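# Seat the rubber cord fully into the lid's groove

## Task

Push the rubber cord down into the lid's groove so it sits seated along the complete loop, with no section left out.

## Robot and tools

Robot: two arms, left_arm and right_arm, each ending in a two-finger gripper. A gripper's fingers extend along its own +z axis and close along its own y axis. The reported hand point (end_effector_position) lies between the finger pads, roughly 1 cm short of the tips.

Frames: the scene frame has its origin at table-top height, centred between the two arms' nominal bases; +z is up, +x points out across the table, and left_arm sits on the +y side (image left/right does not follow arm names). Real bases are offset from nominal; a BASES line, if present, gives their calibrated place. Positions (metres), quaternions (end_effector_quat_wxyz), velocities and Hand targets are printed in the scene frame. Every commanded offset, however, is measured along the current Hand target's own axes, i.e. the gripper's frame, not the scene frame. Printed poses can be a few centimetres off, worse at long reach.

The 14-number row (used by execute_actions and move): all values in [-1, 1]. Order: left_arm dx, dy, dz, rx, ry, rz, opening, then right_arm dx, dy, dz, rx, ry, rz, opening. Always send all 14 even if one arm is idle. The six pose numbers are an offset from that arm's Hand target as it stood when the action or move began; 1.0 equals 0.6 m of travel or 180 degrees of turn, and rx, ry, rz form a single rotation vector. Opening is absolute, not an offset: +1 fully open (0.094 m), -1 shut. A 0 in the opening slot means half open, so to keep a gripper unchanged, repeat its current opening (see Tool commands). Six zeros re-request the existing Hand target; repeating a nonzero offset keeps moving further.

execute_actions(actions, cameras): actions is a list of actions; each action is a list of up to 15 rows, one row per 1/30 s control step, and if fewer than 15 rows are given the last row is held to fill 15 steps. All rows within an action are offsets from the pose at that action's start, not from the preceding row. An empty actions list just returns state and images. cameras selects images: omitted, null or ["all"] gives all; [] gives none; an unknown name invalidates the call.

move(target, speed, blend, opening_speed, blocking, cameras): drives each gripper on a straight line toward target, one 14-number row or a list of up to 15 rows; every row in a list counts from the same starting Hand targets. speed is path top speed in m/s, 0.002 to 2.9 (default 0.25), one value or one per target; rotation is capped at twice that in rad/s. blend (m) rounds corners of a list. opening_speed (per second on the -1..+1 scale, at least 0.2) ramps the fingers; use a low value when squeezing anything soft. Whole moves cap at 10 s. Paths do not avoid obstacles or the other arm. Faster moves lag and overshoot more, and hit harder; aiming further beyond a contact presses harder. Avoid paths passing close to an arm's own base, which can flip its shoulder posture. The result adds a move: line naming the ending (done, off_target, moving, held, fault) and any limits (paced = pose clipped, held = steps withheld). done means within 10 mm and 2 degrees; neither done nor off_target tells you about contact. blocking=false returns after about 0.5 s while the move continues.

wait(seconds 0 to 10): lets time pass with last commands held; returns early if a running move ends. stop: brakes the current move (needs room). zoom_image(camera, region): closer look at part of the latest image from cam_low, cam_left_wrist or cam_right_wrist; region [x0, y0, x1, y1] in pixels, origin top-left, at most 504 by 504. finished_scene(scene=1): ends the scene permanently; the cord must stay seated with no robot help.

Controller behaviour: each step, the commanded orientation is limited to 40 degrees from the measured one, and position is favoured over orientation. Grippers often stop short of, sag below, or tilt away from the Hand target due to friction and weight; small moves may go sideways or not happen. After each motion, read the pose, send any remaining gap as an offset, and correct tilt. An arm blocked by an object keeps pushing; to release, command its target back beyond the gripper (e.g. upward away from the lid).

Result lines: end_effector_position, end_effector_quat_wxyz, Hand target (next offsets count from it), Tool commands, grip_measured (opening on the -1..+1 scale; reads a little wide when empty, narrower than a squeezed part), Joint positions (last number per arm is opening in metres), Joint velocities ("within noise" means at rest), joint torques (include arm weight; joints 1 to 3 wrap at ±28 N m), grip_effort_nm (motor effort, negative closing; not pad force). Joint ranges (rad): waist -2.618..3.054, shoulder 0..3.142, elbow 0..3.142 (straight 2.901), wrist pitch ±1.571, wrist yaw ±1.571, wrist roll ±2.094.

Cameras: cam_low (fixed), cam_left_wrist, cam_right_wrist, each 896x504; calibration is approximate, wrist images may lag during motion.

Cautions: anything ending up off the table fails the task. Avoid drops, slamming into the lid, and excessive pressing; press the cord with moderate overshoot and slow speed, working around the groove. Never let the arms strike or pinch each other; the clearance check does not prevent gripper-to-gripper contact. Sustained pushing toward unreachable poses, stretched arms or held loads heat motors: MOTOR HOT appears at 75 °C, at 90 °C an OVER-TEMPERATURE FAULT folds and disables that arm, and at 100 °C it collapses. Loose objects may occasionally get nudged by outside disturbances; recheck the cord before finishing.

Each tool is called after "Emit:" as name(argument=value, ...) on one line, values as JSON.

## Session

Emit:
execute_actions(actions=[])

Scene clock: 0.00 s.
left_arm: end_effector_position=(+0.2812, +0.3859, +0.2022) grip_measured=+1.000 grip_effort_nm=n/a end_effector_quat_wxyz=(+0.463, -0.143, +0.872, +0.061) | right_arm: end_effector_position=(+0.2942, -0.2231, +0.2344) grip_measured=+1.000 grip_effort_nm=n/a end_effector_quat_wxyz=(+0.563, +0.004, +0.826, +0.029)
Joint positions: left_arm=[0.003 0.897 0.636 -0.36 -0.254 -0.209 0.094] | right_arm=[0.52 0.918 0.575 -0.075 0.457 0.25 0.094]
Joint velocities: within noise
Joint torques (N m): no reading
Motor temperatures (°C): left_arm=[24 21 24 25 21 22 23] | right_arm=[22 22 23 23 22 24 22]
Heat: left arm: 25 °C; right arm: 24 °C.
Hand target: left_arm +0.2834, +0.3860, +0.2092; +0.472, -0.144, +0.868, +0.060 | right_arm +0.2952, -0.2225, +0.2402; +0.568, +0.006, +0.822, +0.032
Tool commands: left_gripper/opening=+1.0 right_gripper/opening=+1.0

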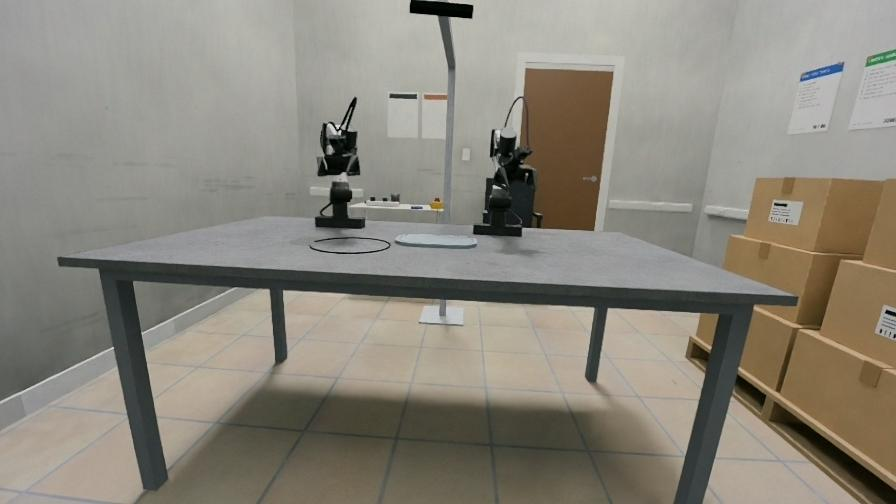

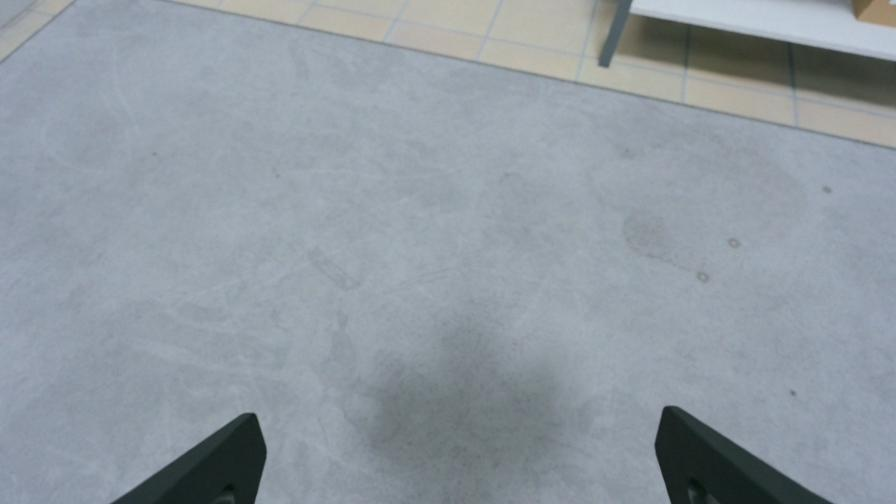

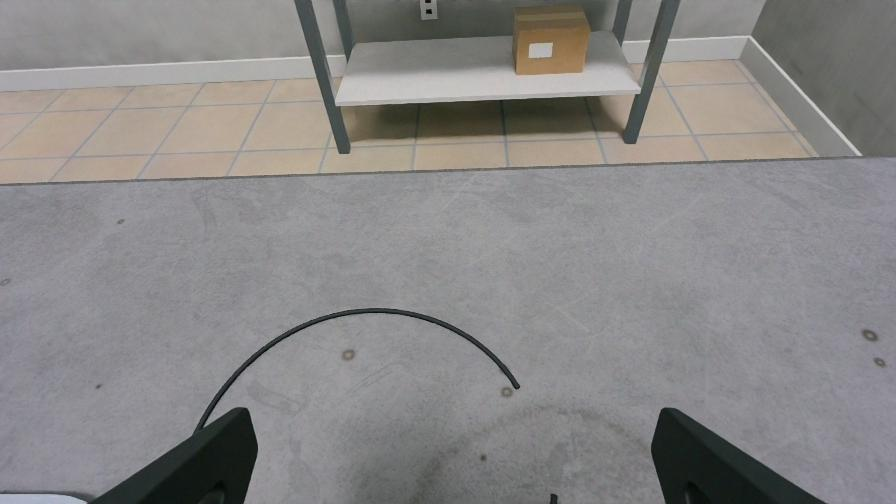

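Emit:
zoom_image(camera="cam_low", region=[290, 215, 530, 265])

Emit:
zoom_image(camera="cam_right_wrist", region=[0, 280, 600, 504])

Scaled by 2.100 from the camera's 896x504 image, which has a finer 1280x720 frame.

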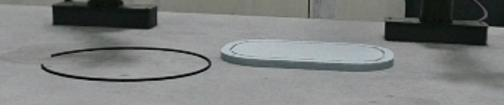

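Region (0, 280, 600, 504) is 600x224 pixels. A region can be at most 504 by 504 pixels.

Emit:
move(target=[-0.06,-0.432,-0.252,0.0614,0.149,0.0797,1, 0,0,0,0,0,0,1])

Scene clock: 31.77 s.
left_arm: end_effector_position=(+0.2588, +0.1118, +0.3262) grip_measured=+1.000 grip_effort_nm=-0.017 end_effector_quat_wxyz=(+0.267, +0.010, +0.964, -0.001) | right_arm: end_effector_position=(+0.2940, -0.2232, +0.2337) grip_measured=+1.000 grip_effort_nm=0.017 end_effector_quat_wxyz=(+0.562, +0.004, +0.827, +0.028)
Joint positions: left_arm=[-0.863 1.755 2.114 -1.56 -0.403 -0.786 0.094] | right_arm=[0.52 0.918 0.575 -0.079 0.457 0.249 0.094]
Joint velocities: within noise
Joint torques (N m): left_arm=[0.17 -5.96 7.6 1.05 -0.13 -0.1] | right_arm=[-0.36 -1.95 8.5 2.45 0.07 0.04]
Motor temperatures (°C): left_arm=[24 22 30 30 21 22 23] | right_arm=[22 22 26 29 22 24 22]
Heat: left arm: 30 °C; right arm: 29 °C.
Hand target: left_arm +0.2599, +0.1100, +0.3304; +0.259, +0.001, +0.966, +0.000 | right_arm +0.2952, -0.2225, +0.2402; +0.568, +0.006, +0.822, +0.032
Off the commanded pose: left_arm 0.005 m, 1 deg | right_arm 0.007 m, 1 deg.
joint sent to its limit (left arm) — joint 4 (wrist pitch), lower limit. The joint targets still meet the commanded pose.
move: done
camera_calibration:
cam_left_wrist: T_world_to_cam=[[-0.0456296, -0.998866, -0.01358, 0.129623], [-0.994452, 0.0467093, -0.0942505, 0.32925], [0.0947779, 0.00920408, -0.995456, 0.399173], [0, 0, 0, 1]] pos_world=[0.295505, 0.110423, 0.430151]
cam_right_wrist: T_world_to_cam=[[0.0376841, -0.997652, -0.057183, -0.21568], [-0.734271, 0.0111697, -0.678765, 0.421545], [0.67781, 0.0675665, -0.732126, 0.086044], [0, 0, 0, 1]] pos_world=[0.259334, -0.225696, 0.336791]

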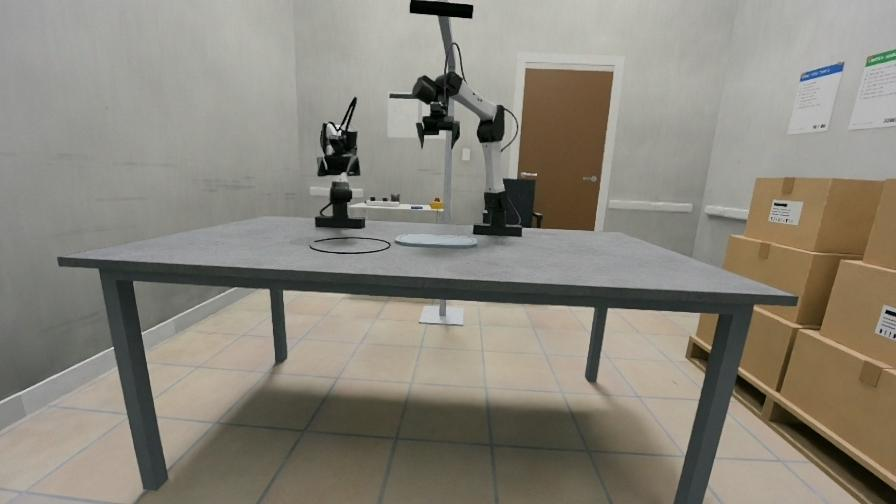

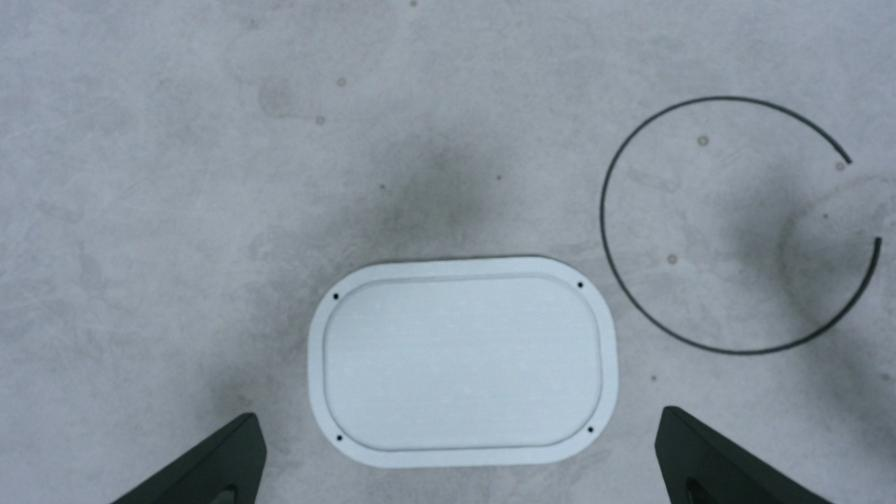

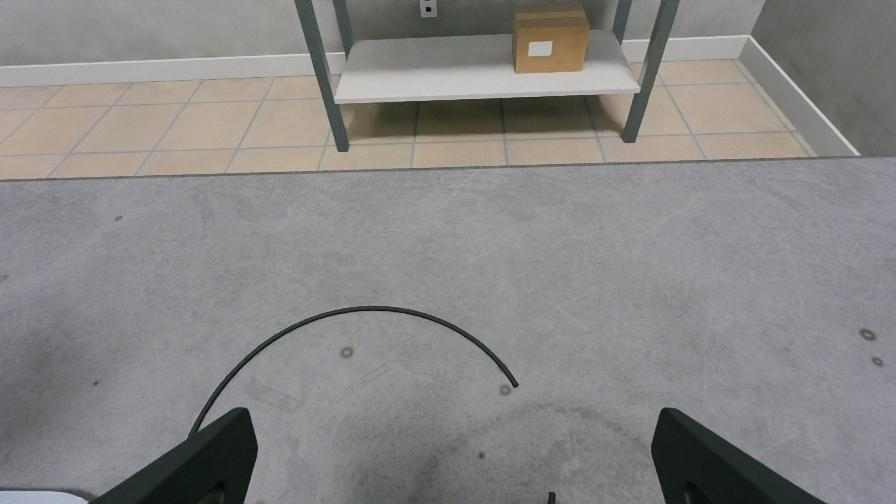

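Emit:
zoom_image(camera="cam_left_wrist", region=[280, 240, 640, 480])

Emit:
zoom_image(camera="cam_left_wrist", region=[560, 80, 895, 370])

Emit:
zoom_image(camera="cam_left_wrist", region=[540, 240, 640, 310])

Scaled by 1.400 from the camera's 896x504 image, which has a finer 1280x720 frame.

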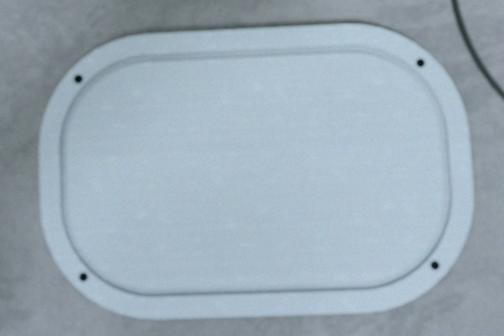

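Scaled by 1.504 from the camera's 896x504 image, which has a finer 1280x720 frame.

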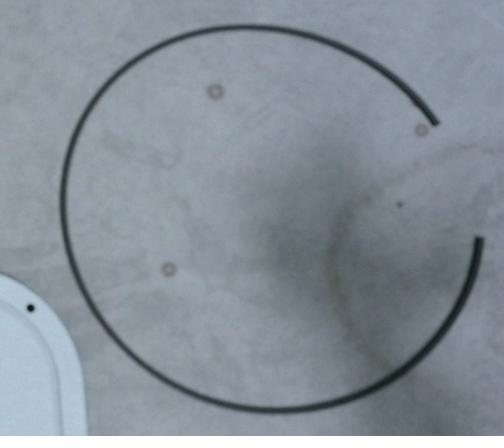

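Scaled by 5.040 from the camera's 896x504 image, which has a finer 1280x720 frame.

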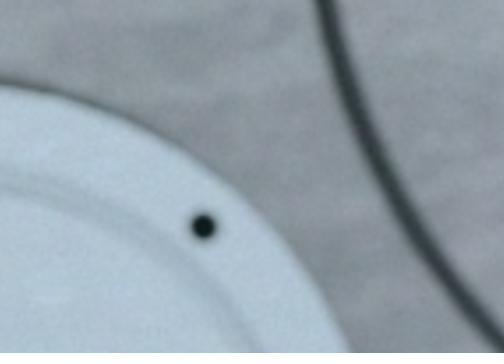

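Emit:
move(target=[0.058,-0.242,0.4475,0,0.111,0,-0.3, 0,0,0,0,0,0,1])

Scene clock: 84.93 s.
left_arm: end_effector_position=(+0.3621, -0.0355, +0.0836) grip_measured=-0.298 grip_effort_nm=-0.120 end_effector_quat_wxyz=(+0.105, +0.009, +0.994, -0.013) | right_arm: end_effector_position=(+0.2939, -0.2233, +0.2337) grip_measured=+1.000 grip_effort_nm=0.007 end_effector_quat_wxyz=(+0.562, +0.004, +0.827, +0.028)
Joint positions: left_arm=[-0.807 2.747 2.839 -1.498 -0.136 -0.798 0.033] | right_arm=[0.52 0.918 0.575 -0.079 0.457 0.249 0.094]
Joint velocities: within noise
Joint torques (N m): left_arm=[0.42 -12.18 7.56 0.59 0 -0.09] | right_arm=[-0.42 -1.94 8.5 2.46 0.07 0.05]
Motor temperatures (°C): left_arm=[24 25 32 27 21 22 23] | right_arm=[22 22 28 32 22 24 22]
Heat: left arm: 32 °C; right arm: 32 °C.
Hand target: left_arm +0.3640, -0.0352, +0.0806; +0.088, +0.000, +0.996, +0.000 | right_arm +0.2952, -0.2225, +0.2402; +0.568, +0.006, +0.822, +0.032
Off the commanded pose: left_arm 0.004 m, 3 deg | right_arm 0.007 m, 1 deg.
elbow stopped short (left arm): the move would have taken joint 3 (elbow) straighter than the controller allows.
move: off_target (left_arm)
camera_calibration:
cam_left_wrist: T_world_to_cam=[[-0.0484636, -0.998577, 0.0222348, -0.0180742], [-0.971641, 0.0522911, 0.230608, 0.380912], [-0.231442, -0.0104281, -0.972793, 0.264781], [0, 0, 0, 1]] pos_world=[0.430515, -0.0352056, 0.170138]
cam_right_wrist: T_world_to_cam=[[0.037748, -0.997661, -0.0569849, -0.215765], [-0.734456, 0.0109696, -0.678568, 0.421482], [0.677606, 0.0674675, -0.732324, 0.0861411], [0, 0, 0, 1]] pos_world=[0.259335, -0.225696, 0.336792]

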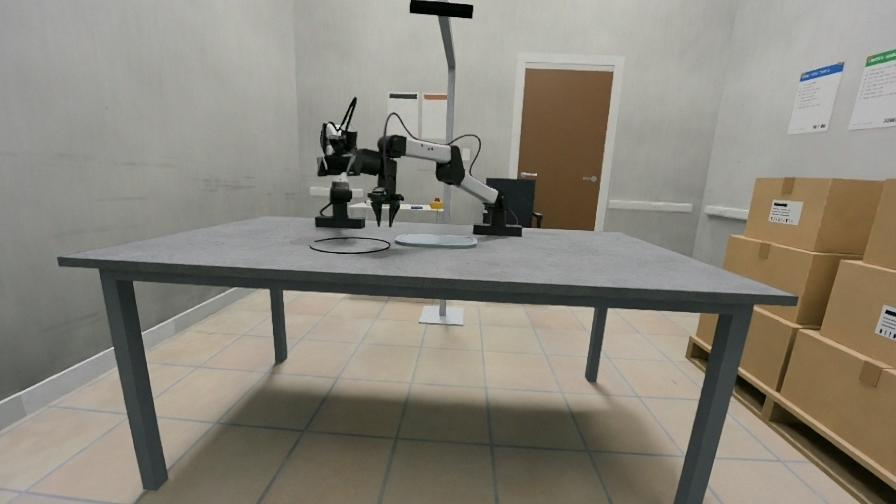

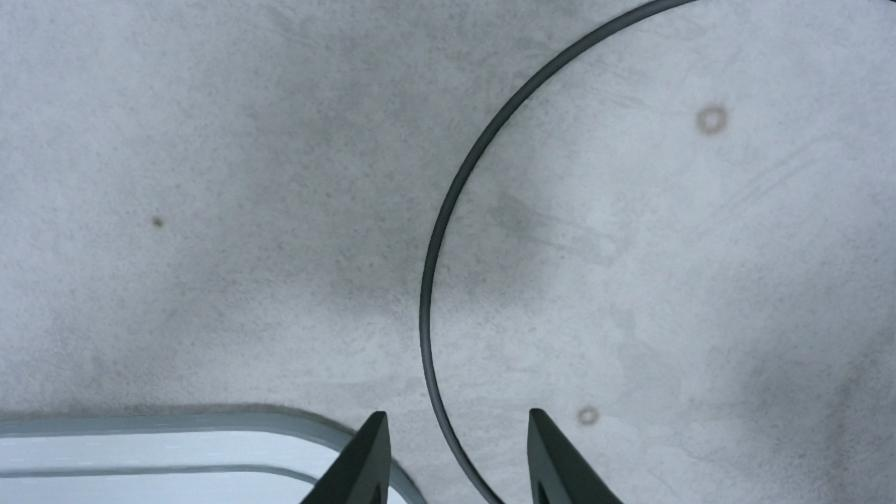

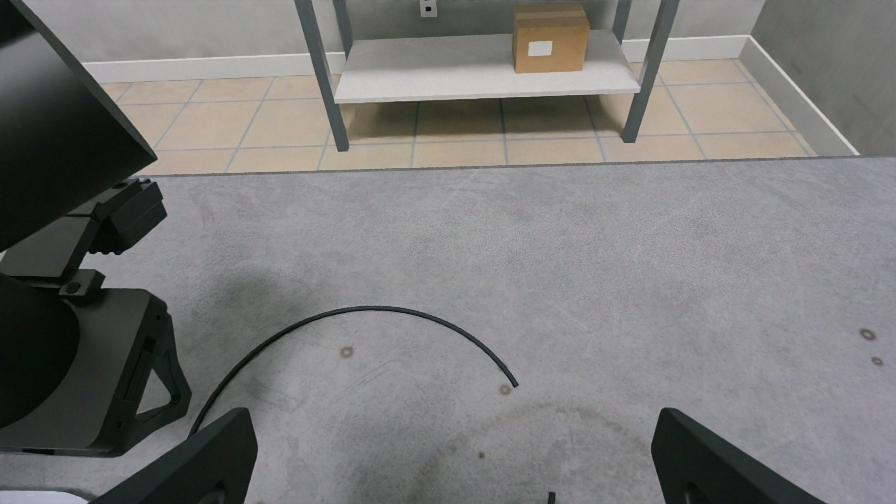

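Emit:
move(target=[0.0575,0.0067,0.067,0,0,0,-0.57, 0,0,0,0,0,0,1], cameras=["cam_left_wrist"])

Scene clock: 100.80 s.
left_arm: end_effector_position=(+0.3308, -0.0226, +0.0182) grip_measured=-0.568 grip_effort_nm=-0.105 end_effector_quat_wxyz=(+0.066, +0.007, +0.997, +0.026) | right_arm: end_effector_position=(+0.2939, -0.2233, +0.2336) grip_measured=+1.000 grip_effort_nm=0.007 end_effector_quat_wxyz=(+0.561, +0.004, +0.827, +0.028)
Joint positions: left_arm=[-0.834 2.606 2.313 -1.227 -0.133 -0.836 0.02] | right_arm=[0.52 0.918 0.575 -0.079 0.457 0.249 0.094]
Joint velocities: within noise
Joint torques (N m): left_arm=[0.02 -17.57 4.48 0.89 -0.11 -0.08] | right_arm=[-0.38 -1.87 8.4 2.45 0.06 0.05]
Motor temperatures (°C): left_arm=[24 28 35 27 21 22 23] | right_arm=[22 22 29 33 22 24 22]
Heat: left arm: 35 °C; right arm: 33 °C.
Hand target: left_arm +0.3371, -0.0311, +0.0349; +0.088, +0.001, +0.996, +0.000 | right_arm +0.2952, -0.2225, +0.2402; +0.568, +0.006, +0.823, +0.032
Off the commanded pose: left_arm 0.020 m, 4 deg | right_arm 0.007 m, 1 deg.
move: off_target (left_arm)
camera_calibration:
cam_left_wrist: T_world_to_cam=[[-0.0393723, -0.997883, -0.0517662, -0.00690815], [-0.950981, 0.0215179, 0.308501, 0.35587], [-0.306734, 0.061375, -0.949814, 0.220161], [0, 0, 0, 1]] pos_world=[0.405684, -0.0280635, 0.0989684]
Images, in order (width x height): cam_left_wrist 896x504.

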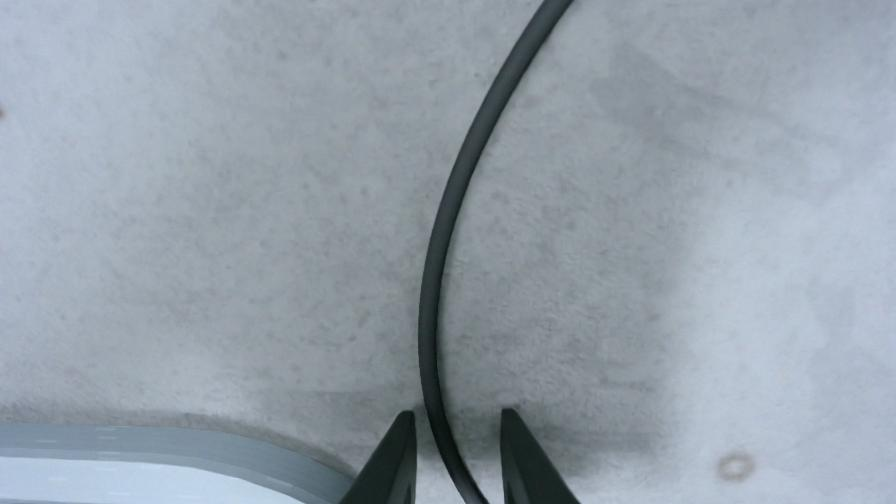

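Emit:
move(target=[0,0,0,0,0,0,-0.57, 0,0,0,0,0,0,1], cameras=["cam_left_wrist"])

Scene clock: 105.93 s.
left_arm: end_effector_position=(+0.3315, -0.0233, +0.0182) grip_measured=-0.568 grip_effort_nm=-0.105 end_effector_quat_wxyz=(+0.068, +0.007, +0.997, +0.024) | right_arm: end_effector_position=(+0.2939, -0.2233, +0.2336) grip_measured=+1.000 grip_effort_nm=0.007 end_effector_quat_wxyz=(+0.561, +0.004, +0.827, +0.028)
Joint positions: left_arm=[-0.834 2.606 2.313 -1.223 -0.133 -0.836 0.02] | right_arm=[0.52 0.918 0.575 -0.079 0.457 0.249 0.094]
Joint velocities: within noise
Joint torques (N m): left_arm=[-0.1 -17.65 4.25 0.89 -0.09 -0.06] | right_arm=[-0.36 -1.92 8.47 2.46 0.06 0.06]
Motor temperatures (°C): left_arm=[24 30 34 27 21 22 23] | right_arm=[22 22 29 33 22 24 22]
Heat: left arm: 34 °C; right arm: 33 °C.
Hand target: left_arm +0.3371, -0.0310, +0.0349; +0.088, +0.001, +0.996, +0.000 | right_arm +0.2952, -0.2225, +0.2402; +0.568, +0.006, +0.823, +0.032
Off the commanded pose: left_arm 0.019 m, 4 deg | right_arm 0.007 m, 1 deg.
move: off_target (left_arm)
camera_calibration:
cam_left_wrist: T_world_to_cam=[[-0.0392464, -0.998041, -0.0487146, -0.0077246], [-0.951853, 0.0225075, 0.305728, 0.356941], [-0.304033, 0.0583679, -0.950872, 0.219456], [0, 0, 0, 1]] pos_world=[0.406174, -0.0285525, 0.0991715]
Images, in order (width x height): cam_left_wrist 896x504.

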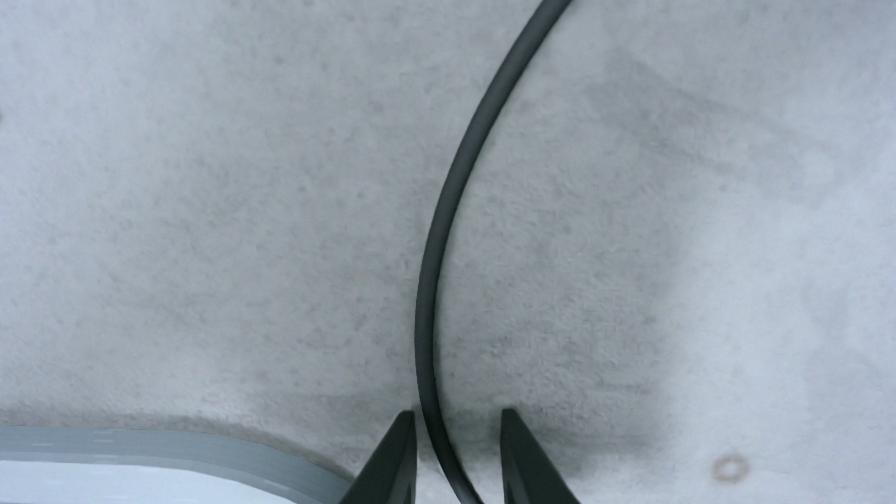

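Emit:
move(target=[-0.035,0.005,-0.0277,0,0,0,-0.57, 0,0,0,0,0,0,1], cameras=["cam_left_wrist"], speed=0.1)

Scene clock: 116.50 s.
left_arm: end_effector_position=(+0.3530, -0.0256, +0.0548) grip_measured=-0.568 grip_effort_nm=-0.105 end_effector_quat_wxyz=(+0.088, -0.004, +0.996, +0.002) | right_arm: end_effector_position=(+0.2939, -0.2233, +0.2336) grip_measured=+1.000 grip_effort_nm=0.007 end_effector_quat_wxyz=(+0.561, +0.004, +0.827, +0.028)
Joint positions: left_arm=[-0.807 2.625 2.488 -1.317 -0.133 -0.825 0.02] | right_arm=[0.52 0.918 0.575 -0.079 0.457 0.249 0.094]
Joint velocities: within noise
Joint torques (N m): left_arm=[0.01 -12.08 8.34 0.49 0.02 0.17] | right_arm=[-0.42 -1.83 8.5 2.46 0.08 0.08]
Motor temperatures (°C): left_arm=[24 35 33 27 21 22 23] | right_arm=[22 22 29 33 22 24 22]
Heat: left arm: 35 °C; right arm: 33 °C.
Hand target: left_arm +0.3549, -0.0281, +0.0549; +0.088, +0.000, +0.996, +0.000 | right_arm +0.2952, -0.2225, +0.2402; +0.568, +0.006, +0.823, +0.032
Off the commanded pose: left_arm 0.003 m, 1 deg | right_arm 0.007 m, 1 deg.
move: done
camera_calibration:
cam_left_wrist: T_world_to_cam=[[-0.020796, -0.999771, -0.00503006, -0.0163419], [-0.964053, 0.0187195, 0.265049, 0.372709], [-0.264894, 0.0103612, -0.964222, 0.246705], [0, 0, 0, 1]] pos_world=[0.424322, -0.0258712, 0.13901]
Images, in order (width x height): cam_left_wrist 896x504.

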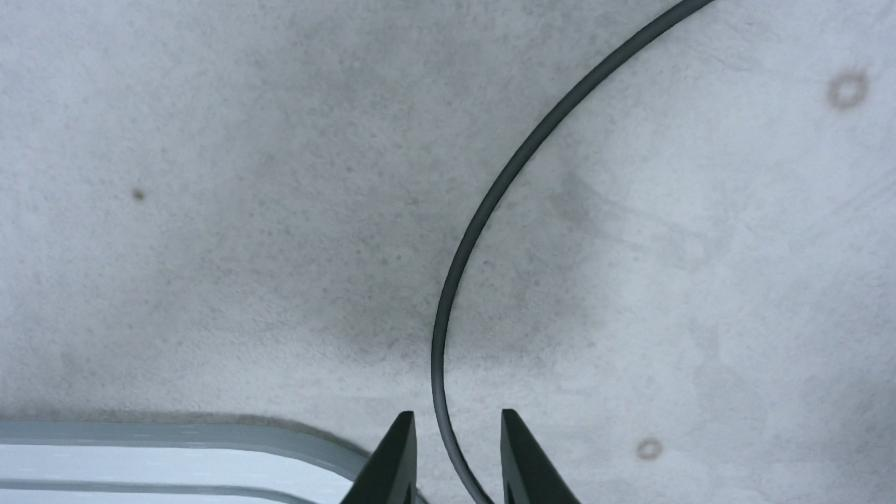

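Emit:
move(target=[0.032,0.0093,0.0600,0,0,0,-0.57, 0,0,0,0,0,0,1], cameras=["cam_left_wrist"], speed=0.06)

Scene clock: 124.73 s.
left_arm: end_effector_position=(+0.3424, -0.0181, +0.0167) grip_measured=-0.568 grip_effort_nm=-0.110 end_effector_quat_wxyz=(+0.081, +0.000, +0.997, +0.010) | right_arm: end_effector_position=(+0.2939, -0.2233, +0.2336) grip_measured=+1.000 grip_effort_nm=0.007 end_effector_quat_wxyz=(+0.561, +0.004, +0.827, +0.028)
Joint positions: left_arm=[-0.812 2.567 2.229 -1.137 -0.133 -0.825 0.02] | right_arm=[0.52 0.918 0.575 -0.079 0.457 0.249 0.094]
Joint velocities: within noise
Joint torques (N m): left_arm=[-0.36 -14.6 3.69 0.97 -0.04 -0.01] | right_arm=[-0.31 -1.87 8.46 2.42 0.05 0.08]
Motor temperatures (°C): left_arm=[24 35 33 27 21 22 23] | right_arm=[22 22 29 34 22 24 22]
Heat: left arm: 35 °C; right arm: 34 °C.
Hand target: left_arm +0.3422, -0.0226, +0.0162; +0.088, +0.000, +0.996, +0.000 | right_arm +0.2952, -0.2225, +0.2402; +0.568, +0.006, +0.822, +0.032
Off the commanded pose: left_arm 0.004 m, 1 deg | right_arm 0.007 m, 1 deg.
move: done
camera_calibration:
cam_left_wrist: T_world_to_cam=[[-0.0263946, -0.999462, -0.0194658, -0.0070265], [-0.959988, 0.0199118, 0.279334, 0.370795], [-0.278796, 0.0260598, -0.959997, 0.21199], [0, 0, 0, 1]] pos_world=[0.414875, -0.0199304, 0.0997976]
Images, in order (width x height): cam_left_wrist 896x504.

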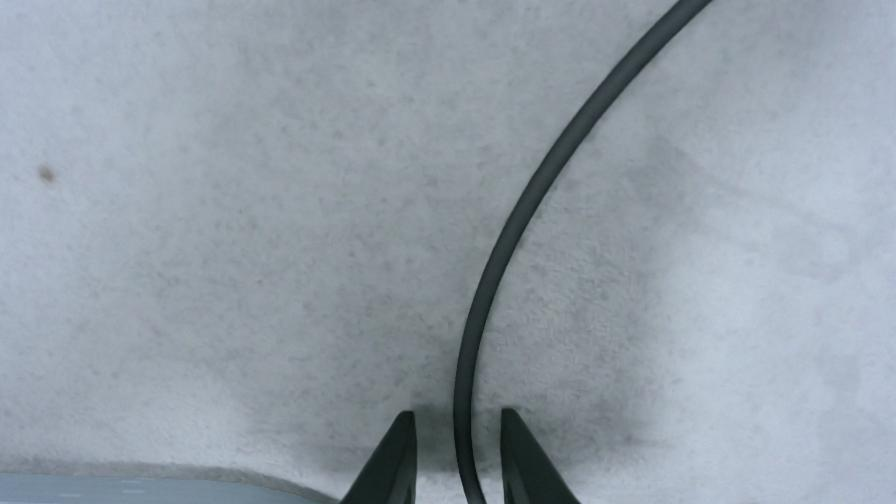

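Emit:
move(target=[0.0011,0.0,0.0066,0,0,0,-0.57, 0,0,0,0,0,0,1], cameras=["cam_left_wrist"], speed=0.03)

Scene clock: 128.70 s.
left_arm: end_effector_position=(+0.3424, -0.0180, +0.0165) grip_measured=-0.568 grip_effort_nm=-0.100 end_effector_quat_wxyz=(+0.082, +0.000, +0.997, +0.009) | right_arm: end_effector_position=(+0.2939, -0.2233, +0.2336) grip_measured=+1.000 grip_effort_nm=0.012 end_effector_quat_wxyz=(+0.561, +0.004, +0.827, +0.028)
Joint positions: left_arm=[-0.812 2.562 2.22 -1.129 -0.133 -0.825 0.02] | right_arm=[0.52 0.918 0.575 -0.079 0.457 0.249 0.094]
Joint velocities: within noise
Joint torques (N m): left_arm=[-0.36 -13.85 3.52 0.99 -0.1 0.02] | right_arm=[-0.32 -1.87 8.47 2.44 0.06 0.05]
Motor temperatures (°C): left_arm=[24 36 33 27 21 22 23] | right_arm=[22 22 29 34 22 24 22]
Heat: left arm: 36 °C; right arm: 34 °C.
Hand target: left_arm +0.3422, -0.0225, +0.0122; +0.088, +0.000, +0.996, +0.000 | right_arm +0.2952, -0.2225, +0.2402; +0.568, +0.006, +0.822, +0.032
Off the commanded pose: left_arm 0.006 m, 1 deg | right_arm 0.007 m, 1 deg.
move: done
camera_calibration:
cam_left_wrist: T_world_to_cam=[[-0.026397, -0.999498, -0.0175229, -0.0070205], [-0.960508, 0.0205023, 0.277494, 0.371031], [-0.276996, 0.0241559, -0.960567, 0.211106], [0, 0, 0, 1]] pos_world=[0.414669, -0.0197234, 0.0996992]
Images, in order (width x height): cam_left_wrist 896x504.

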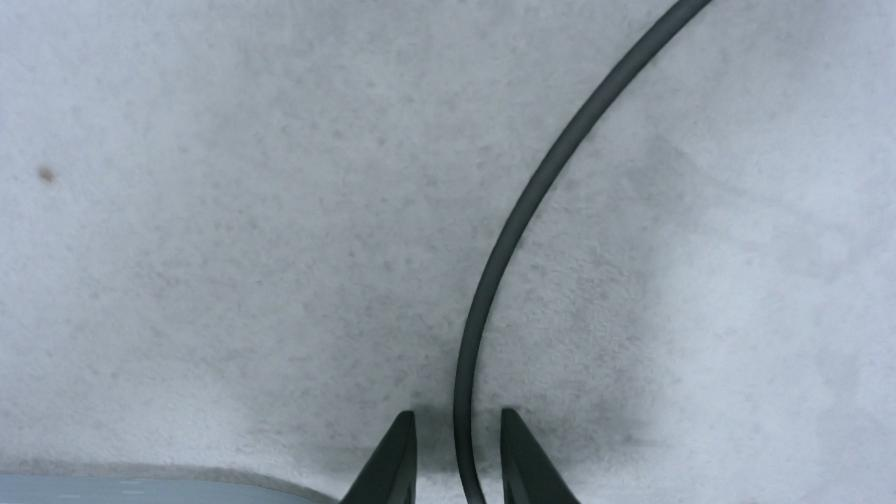

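Emit:
move(target=[0,0.0,-0.0045,0,0,0,-0.94, 0,0,0,0,0,0,1], cameras=["cam_left_wrist"], speed=0.03, opening_speed=0.3)

Emit:
move(target=[0.0,0.0,-0.05,0,0,0,-0.95, 0,0,0,0,0,0,1], cameras=["cam_left_wrist","cam_low"], speed=0.06)

Scene clock: 134.87 s.
left_arm: end_effector_position=(+0.3457, -0.0228, +0.0170) grip_measured=-0.934 grip_effort_nm=-0.344 end_effector_quat_wxyz=(+0.090, +0.000, +0.996, +0.000) | right_arm: end_effector_position=(+0.2939, -0.2233, +0.2336) grip_measured=+1.000 grip_effort_nm=0.007 end_effector_quat_wxyz=(+0.561, +0.004, +0.827, +0.028)
Joint positions: left_arm=[-0.813 2.562 2.219 -1.105 -0.133 -0.825 0.003] | right_arm=[0.52 0.918 0.575 -0.079 0.457 0.249 0.094]
Joint velocities: within noise
Joint torques (N m): left_arm=[-0.31 -14.54 3.58 0.8 0 0.02] | right_arm=[-0.34 -1.88 8.44 2.46 0.07 0.05]
Motor temperatures (°C): left_arm=[24 37 32 27 21 22 23] | right_arm=[22 22 30 34 22 24 22]
Heat: left arm: 37 °C; right arm: 34 °C.
Hand target: left_arm +0.3418, -0.0225, +0.0147; +0.088, +0.000, +0.996, +0.000 | right_arm +0.2952, -0.2225, +0.2402; +0.568, +0.006, +0.822, +0.032
Off the commanded pose: left_arm 0.004 m, 0 deg | right_arm 0.007 m, 1 deg.
move: done
camera_calibration:
cam_left_wrist: T_world_to_cam=[[-0.0277906, -0.999614, -0.000454789, -0.0115283], [-0.964752, 0.0267023, 0.261801, 0.376095], [-0.261688, 0.00771437, -0.965122, 0.207102], [0, 0, 0, 1]] pos_world=[0.416714, -0.0231641, 0.101412]
Images, in order (width x height): cam_left_wrist 896x504.

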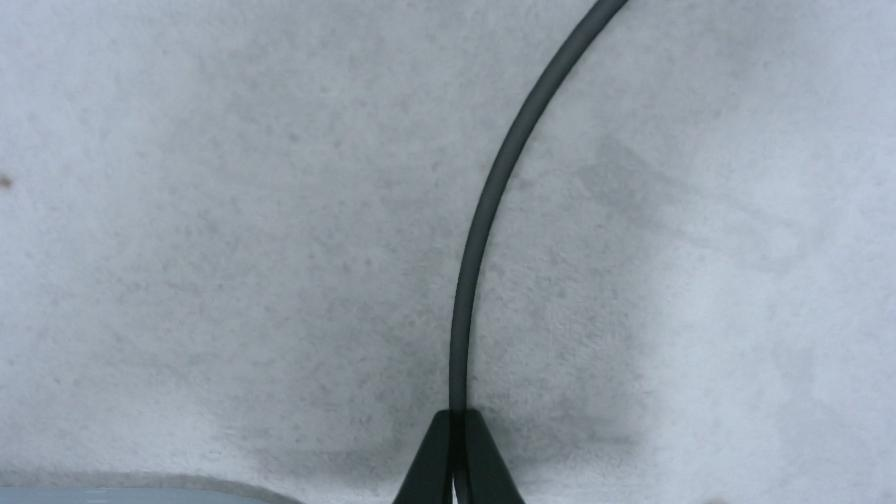

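Scene clock: 135.97 s.
left_arm: end_effector_position=(+0.3370, -0.0186, +0.0175) grip_measured=-0.942 grip_effort_nm=-0.432 end_effector_quat_wxyz=(+0.078, +0.003, +0.997, +0.013) | right_arm: end_effector_position=(+0.2939, -0.2233, +0.2336) grip_measured=+1.000 grip_effort_nm=0.007 end_effector_quat_wxyz=(+0.561, +0.004, +0.827, +0.028)
Joint positions: left_arm=[-0.82 2.559 2.219 -1.144 -0.133 -0.827 0.003] | right_arm=[0.52 0.918 0.575 -0.079 0.457 0.249 0.094]
Joint velocities: within noise
Joint torques (N m): left_arm=[-0.51 -17.62 7.25 0.26 -0.05 -0.06] | right_arm=[-0.4 -1.84 8.47 2.45 0.06 0.06]
Motor temperatures (°C): left_arm=[24 38 32 27 21 22 23] | right_arm=[22 22 30 34 22 24 22]
Heat: left arm: 38 °C; right arm: 34 °C.
Hand target: left_arm +0.3365, -0.0226, +0.0443; +0.088, +0.001, +0.996, +0.000 | right_arm +0.2952, -0.2225, +0.2402; +0.568, +0.006, +0.822, +0.032
Off the commanded pose: left_arm 0.027 m, 2 deg | right_arm 0.007 m, 1 deg.
move: off_target (left_arm)
camera_calibration:
cam_left_wrist: T_world_to_cam=[[-0.0322904, -0.999143, -0.0259085, -0.00550511], [-0.958075, 0.0235587, 0.285546, 0.364801], [-0.284691, 0.0340426, -0.958015, 0.213464], [0, 0, 0, 1]] pos_world=[0.4101, -0.0213615, 0.100192]
Images, in order (width x height): cam_low 896x504, cam_left_wrist 896x504.

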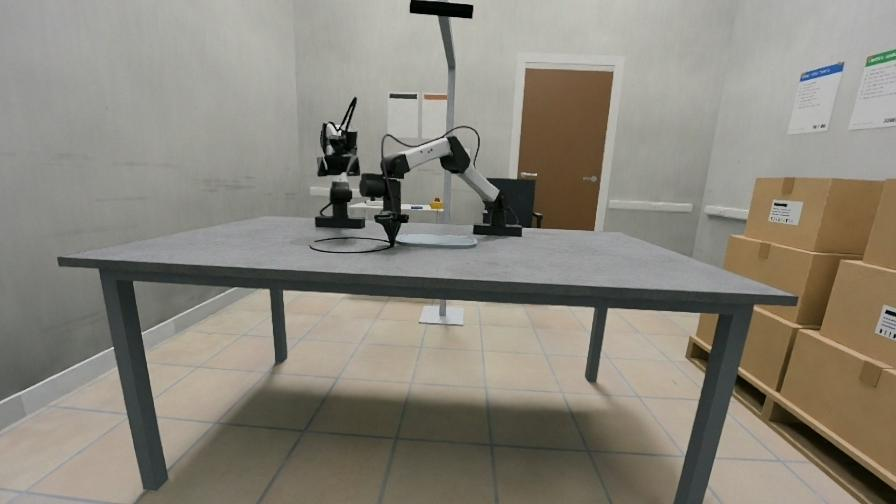

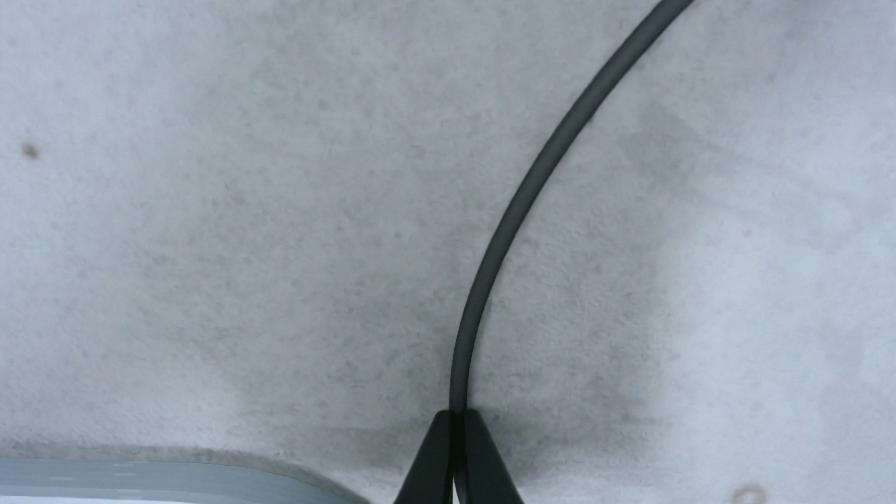

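Emit:
move(target=[0.0,0.0,-0.03,0,0,0,-0.95, 0,0,0,0,0,0,1], cameras=["cam_left_wrist"], speed=0.06)

Scene clock: 139.60 s.
left_arm: end_effector_position=(+0.3290, -0.0116, +0.0276) grip_measured=-0.942 grip_effort_nm=-0.432 end_effector_quat_wxyz=(+0.064, +0.005, +0.998, +0.028) | right_arm: end_effector_position=(+0.2939, -0.2233, +0.2336) grip_measured=+1.000 grip_effort_nm=0.012 end_effector_quat_wxyz=(+0.561, +0.004, +0.827, +0.028)
Joint positions: left_arm=[-0.823 2.551 2.246 -1.221 -0.133 -0.829 0.003] | right_arm=[0.52 0.918 0.575 -0.079 0.457 0.249 0.094]
Joint velocities: within noise
Joint torques (N m): left_arm=[-0.58 -18.4 8.09 0.32 -0.06 -0.04] | right_arm=[-0.39 -1.87 8.49 2.45 0.06 0.03]
Motor temperatures (°C): left_arm=[24 40 32 27 21 22 23] | right_arm=[22 22 30 34 22 24 22]
Heat: left arm: 40 °C; right arm: 34 °C.
Hand target: left_arm +0.3334, -0.0226, +0.0621; +0.088, +0.001, +0.996, +0.000 | right_arm +0.2952, -0.2225, +0.2402; +0.568, +0.006, +0.822, +0.032
Off the commanded pose: left_arm 0.036 m, 4 deg | right_arm 0.007 m, 1 deg.
move: off_target (left_arm)
camera_calibration:
cam_left_wrist: T_world_to_cam=[[-0.0349904, -0.99783, -0.0557811, 0.00313689], [-0.949766, 0.0158321, 0.31256, 0.350387], [-0.310998, 0.0639156, -0.948259, 0.229268], [0, 0, 0, 1]] pos_world=[0.404197, -0.0170711, 0.108064]
Images, in order (width x height): cam_left_wrist 896x504.

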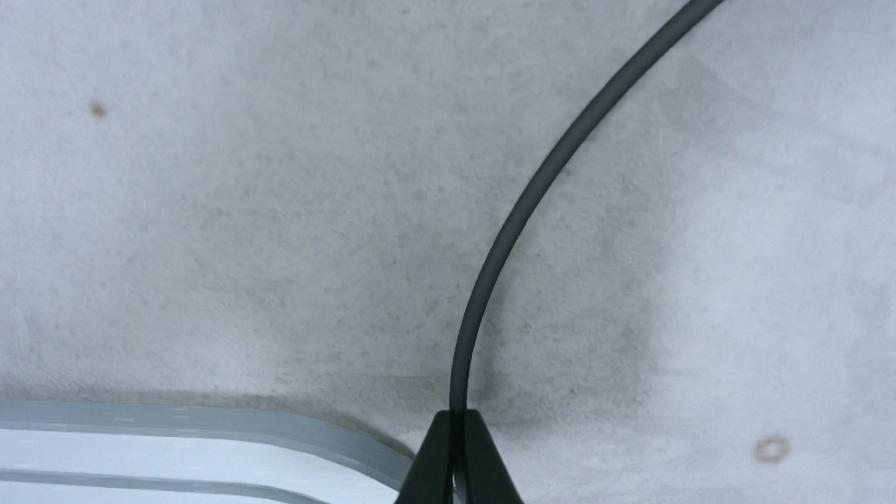

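Emit:
move(target=[[0.052,0.138,-0.023,0,0,0,-0.95, 0,0,0,0,0,0,1],[0.161,0.413,-0.028,0,0,0,-0.95, 0,0,0,0,0,0,1]], blend=0.03, speed=0.1)

Scene clock: 148.30 s.
left_arm: end_effector_position=(+0.2336, +0.2267, +0.0573) grip_measured=-0.942 grip_effort_nm=-0.418 end_effector_quat_wxyz=(+0.075, -0.003, +0.997, +0.010) | right_arm: end_effector_position=(+0.2939, -0.2233, +0.2336) grip_measured=+1.000 grip_effort_nm=0.012 end_effector_quat_wxyz=(+0.561, +0.004, +0.827, +0.028)
Joint positions: left_arm=[-0.476 1.583 0.916 -0.782 -0.089 -0.496 0.003] | right_arm=[0.52 0.918 0.575 -0.079 0.457 0.249 0.094]
Joint velocities: within noise
Joint torques (N m): left_arm=[0.17 -8.46 4.44 0.81 0.02 0.19] | right_arm=[-0.42 -1.85 8.46 2.45 0.08 0.08]
Motor temperatures (°C): left_arm=[24 42 33 27 21 22 23] | right_arm=[22 22 30 34 22 24 22]
Heat: left arm: 42 °C; right arm: 34 °C.
Hand target: left_arm +0.2356, +0.2253, +0.0618; +0.088, +0.000, +0.996, +0.000 | right_arm +0.2952, -0.2225, +0.2402; +0.568, +0.006, +0.822, +0.032
Off the commanded pose: left_arm 0.005 m, 2 deg | right_arm 0.007 m, 1 deg.
move: done
camera_calibration:
cam_left_wrist: T_world_to_cam=[[-0.0213759, -0.999571, -0.0200299, 0.234438], [-0.956407, 0.0146081, 0.291673, 0.249853], [-0.291255, 0.0253915, -0.956308, 0.217147], [0, 0, 0, 1]] pos_world=[0.307218, 0.225174, 0.13948]
cam_right_wrist: T_world_to_cam=[[0.0377338, -0.997669, -0.0568556, -0.215812], [-0.73474, 0.0108638, -0.678262, 0.421362], [0.677298, 0.0673675, -0.732618, 0.0862236], [0, 0, 0, 1]] pos_world=[0.259336, -0.225695, 0.336692]

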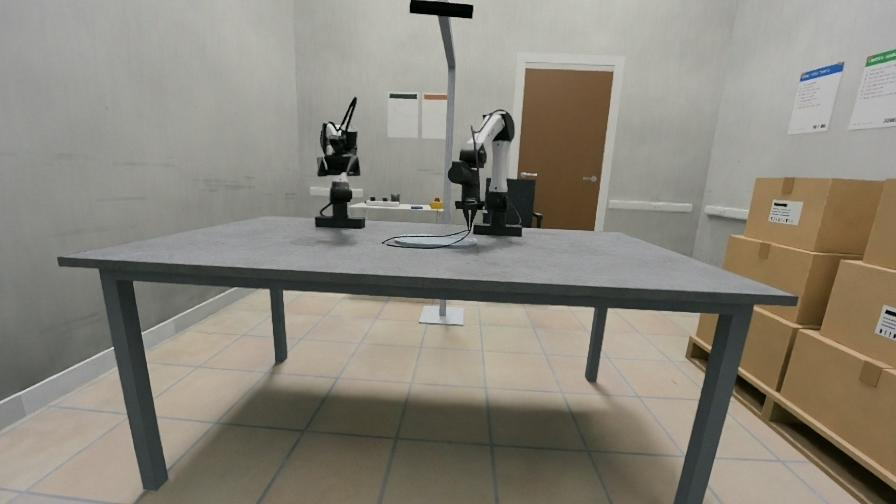

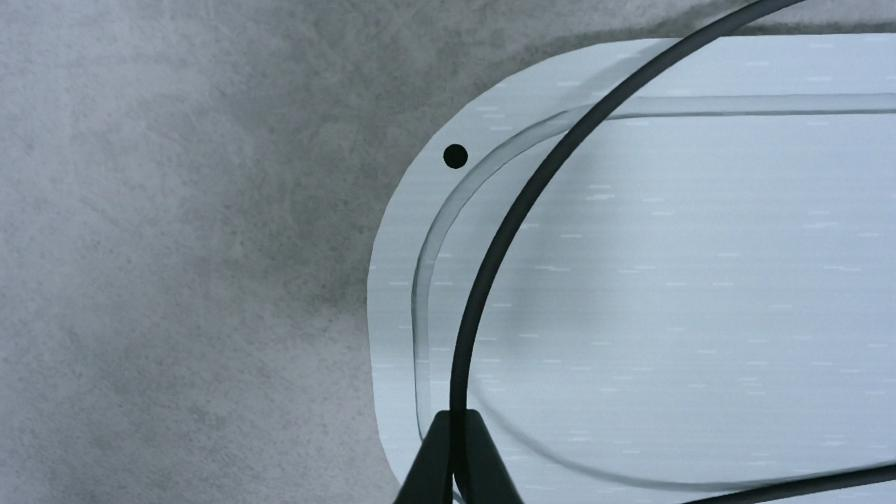

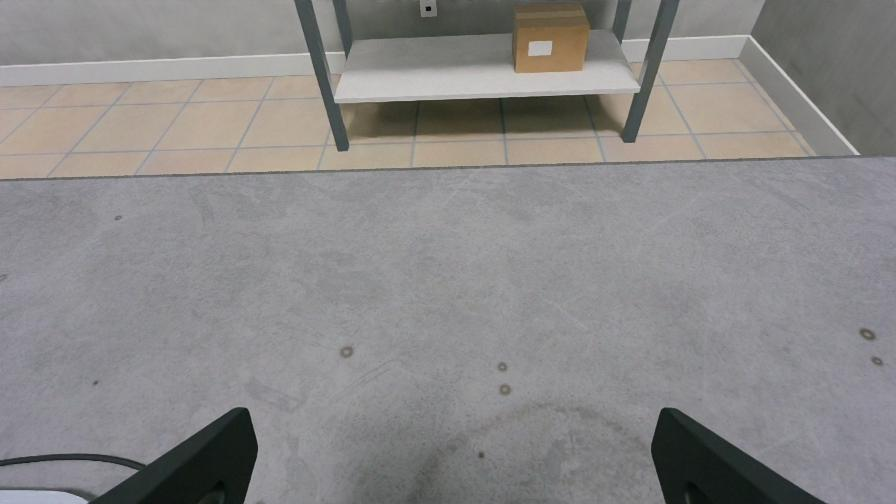

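Emit:
move(target=[0.0078,0.0175,0.0443,0,0,0,-0.95, 0,0,0,0,0,0,1], speed=0.06, cameras=["cam_left_wrist"])

Scene clock: 155.87 s.
left_arm: end_effector_position=(+0.2355, +0.2353, +0.0385) grip_measured=-0.942 grip_effort_nm=-0.427 end_effector_quat_wxyz=(+0.088, -0.002, +0.996, +0.002) | right_arm: end_effector_position=(+0.2939, -0.2233, +0.2336) grip_measured=+1.000 grip_effort_nm=0.007 end_effector_quat_wxyz=(+0.561, +0.004, +0.827, +0.028)
Joint positions: left_arm=[-0.442 1.583 0.828 -0.66 -0.083 -0.459 0.003] | right_arm=[0.52 0.918 0.575 -0.079 0.457 0.249 0.094]
Joint velocities: within noise
Joint torques (N m): left_arm=[0.46 -5.18 4.27 0.92 0.09 0.15] | right_arm=[-0.32 -1.88 8.47 2.45 0.07 0.06]
Motor temperatures (°C): left_arm=[24 40 32 27 21 22 23] | right_arm=[22 22 30 35 22 24 22]
Heat: left arm: 40 °C; right arm: 35 °C.
Hand target: left_arm +0.2356, +0.2359, +0.0348; +0.088, +0.000, +0.996, +0.000 | right_arm +0.2952, -0.2225, +0.2402; +0.568, +0.006, +0.822, +0.032
Off the commanded pose: left_arm 0.004 m, 0 deg | right_arm 0.007 m, 1 deg.
move: done
camera_calibration:
cam_left_wrist: T_world_to_cam=[[-0.0236693, -0.999706, -0.00524624, 0.242763], [-0.96381, 0.0214249, 0.265729, 0.258204], [-0.265539, 0.011346, -0.964033, 0.197034], [0, 0, 0, 1]] pos_world=[0.306926, 0.234924, 0.122609]
Images, in order (width x height): cam_left_wrist 896x504.

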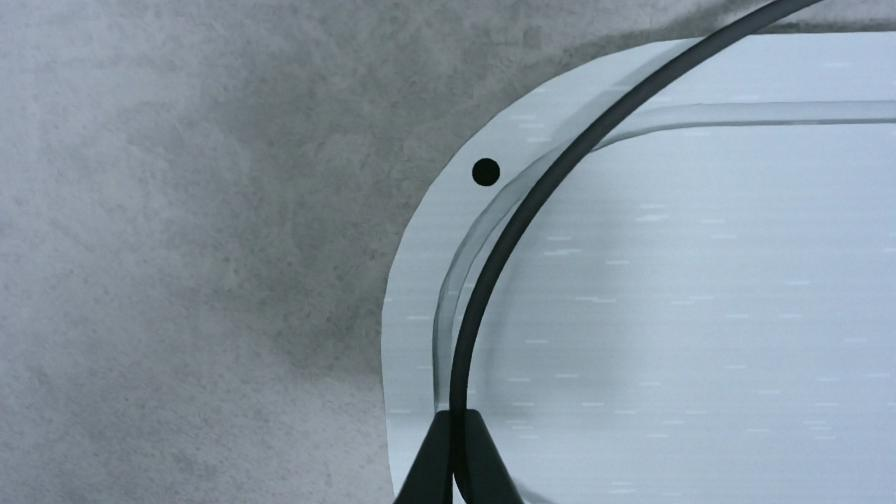

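Emit:
move(target=[0.0038,0.006,0.0213,0,0,0,-0.95, 0,0,0,0,0,0,1], speed=0.04, cameras=["cam_left_wrist"])

Scene clock: 164.33 s.
left_arm: end_effector_position=(+0.2360, +0.2387, +0.0267) grip_measured=-0.942 grip_effort_nm=-0.432 end_effector_quat_wxyz=(+0.090, -0.002, +0.996, +0.001) | right_arm: end_effector_position=(+0.2939, -0.2233, +0.2336) grip_measured=+1.000 grip_effort_nm=0.012 end_effector_quat_wxyz=(+0.561, +0.004, +0.827, +0.028)
Joint positions: left_arm=[-0.429 1.602 0.792 -0.6 -0.08 -0.446 0.003] | right_arm=[0.52 0.918 0.575 -0.079 0.457 0.249 0.094]
Joint velocities: within noise
Joint torques (N m): left_arm=[0.54 -4.51 4.19 0.98 0.01 0.12] | right_arm=[-0.39 -1.89 8.46 2.47 0.07 0.07]
Motor temperatures (°C): left_arm=[24 38 32 27 21 22 23] | right_arm=[22 22 30 35 22 24 22]
Heat: left arm: 38 °C; right arm: 35 °C.
Hand target: left_arm +0.2357, +0.2395, +0.0218; +0.088, +0.000, +0.996, +0.000 | right_arm +0.2952, -0.2225, +0.2402; +0.568, +0.006, +0.822, +0.032
Off the commanded pose: left_arm 0.005 m, 0 deg | right_arm 0.007 m, 1 deg.
move: done
camera_calibration:
cam_left_wrist: T_world_to_cam=[[-0.0234447, -0.99972, -0.00310772, 0.245911], [-0.964805, 0.0218112, 0.262061, 0.261985], [-0.26192, 0.00914228, -0.965046, 0.185488], [0, 0, 0, 1]] pos_world=[0.307112, 0.238432, 0.111113]
Images, in order (width x height): cam_left_wrist 896x504.

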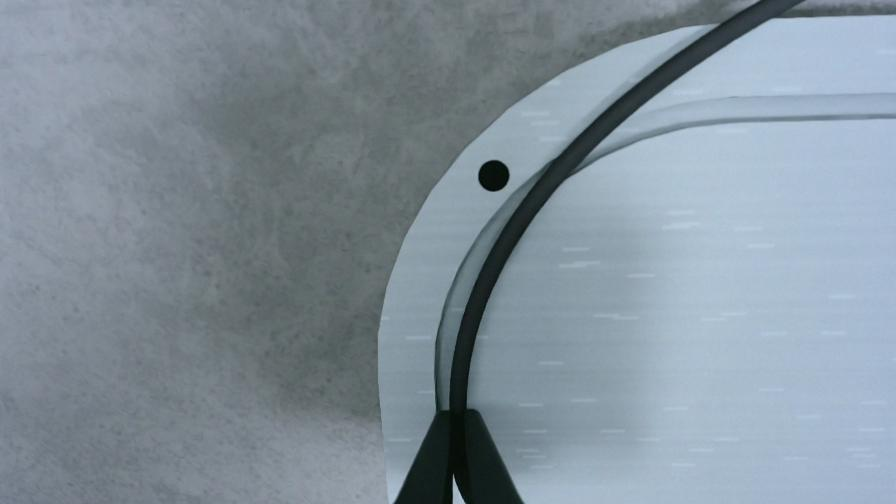

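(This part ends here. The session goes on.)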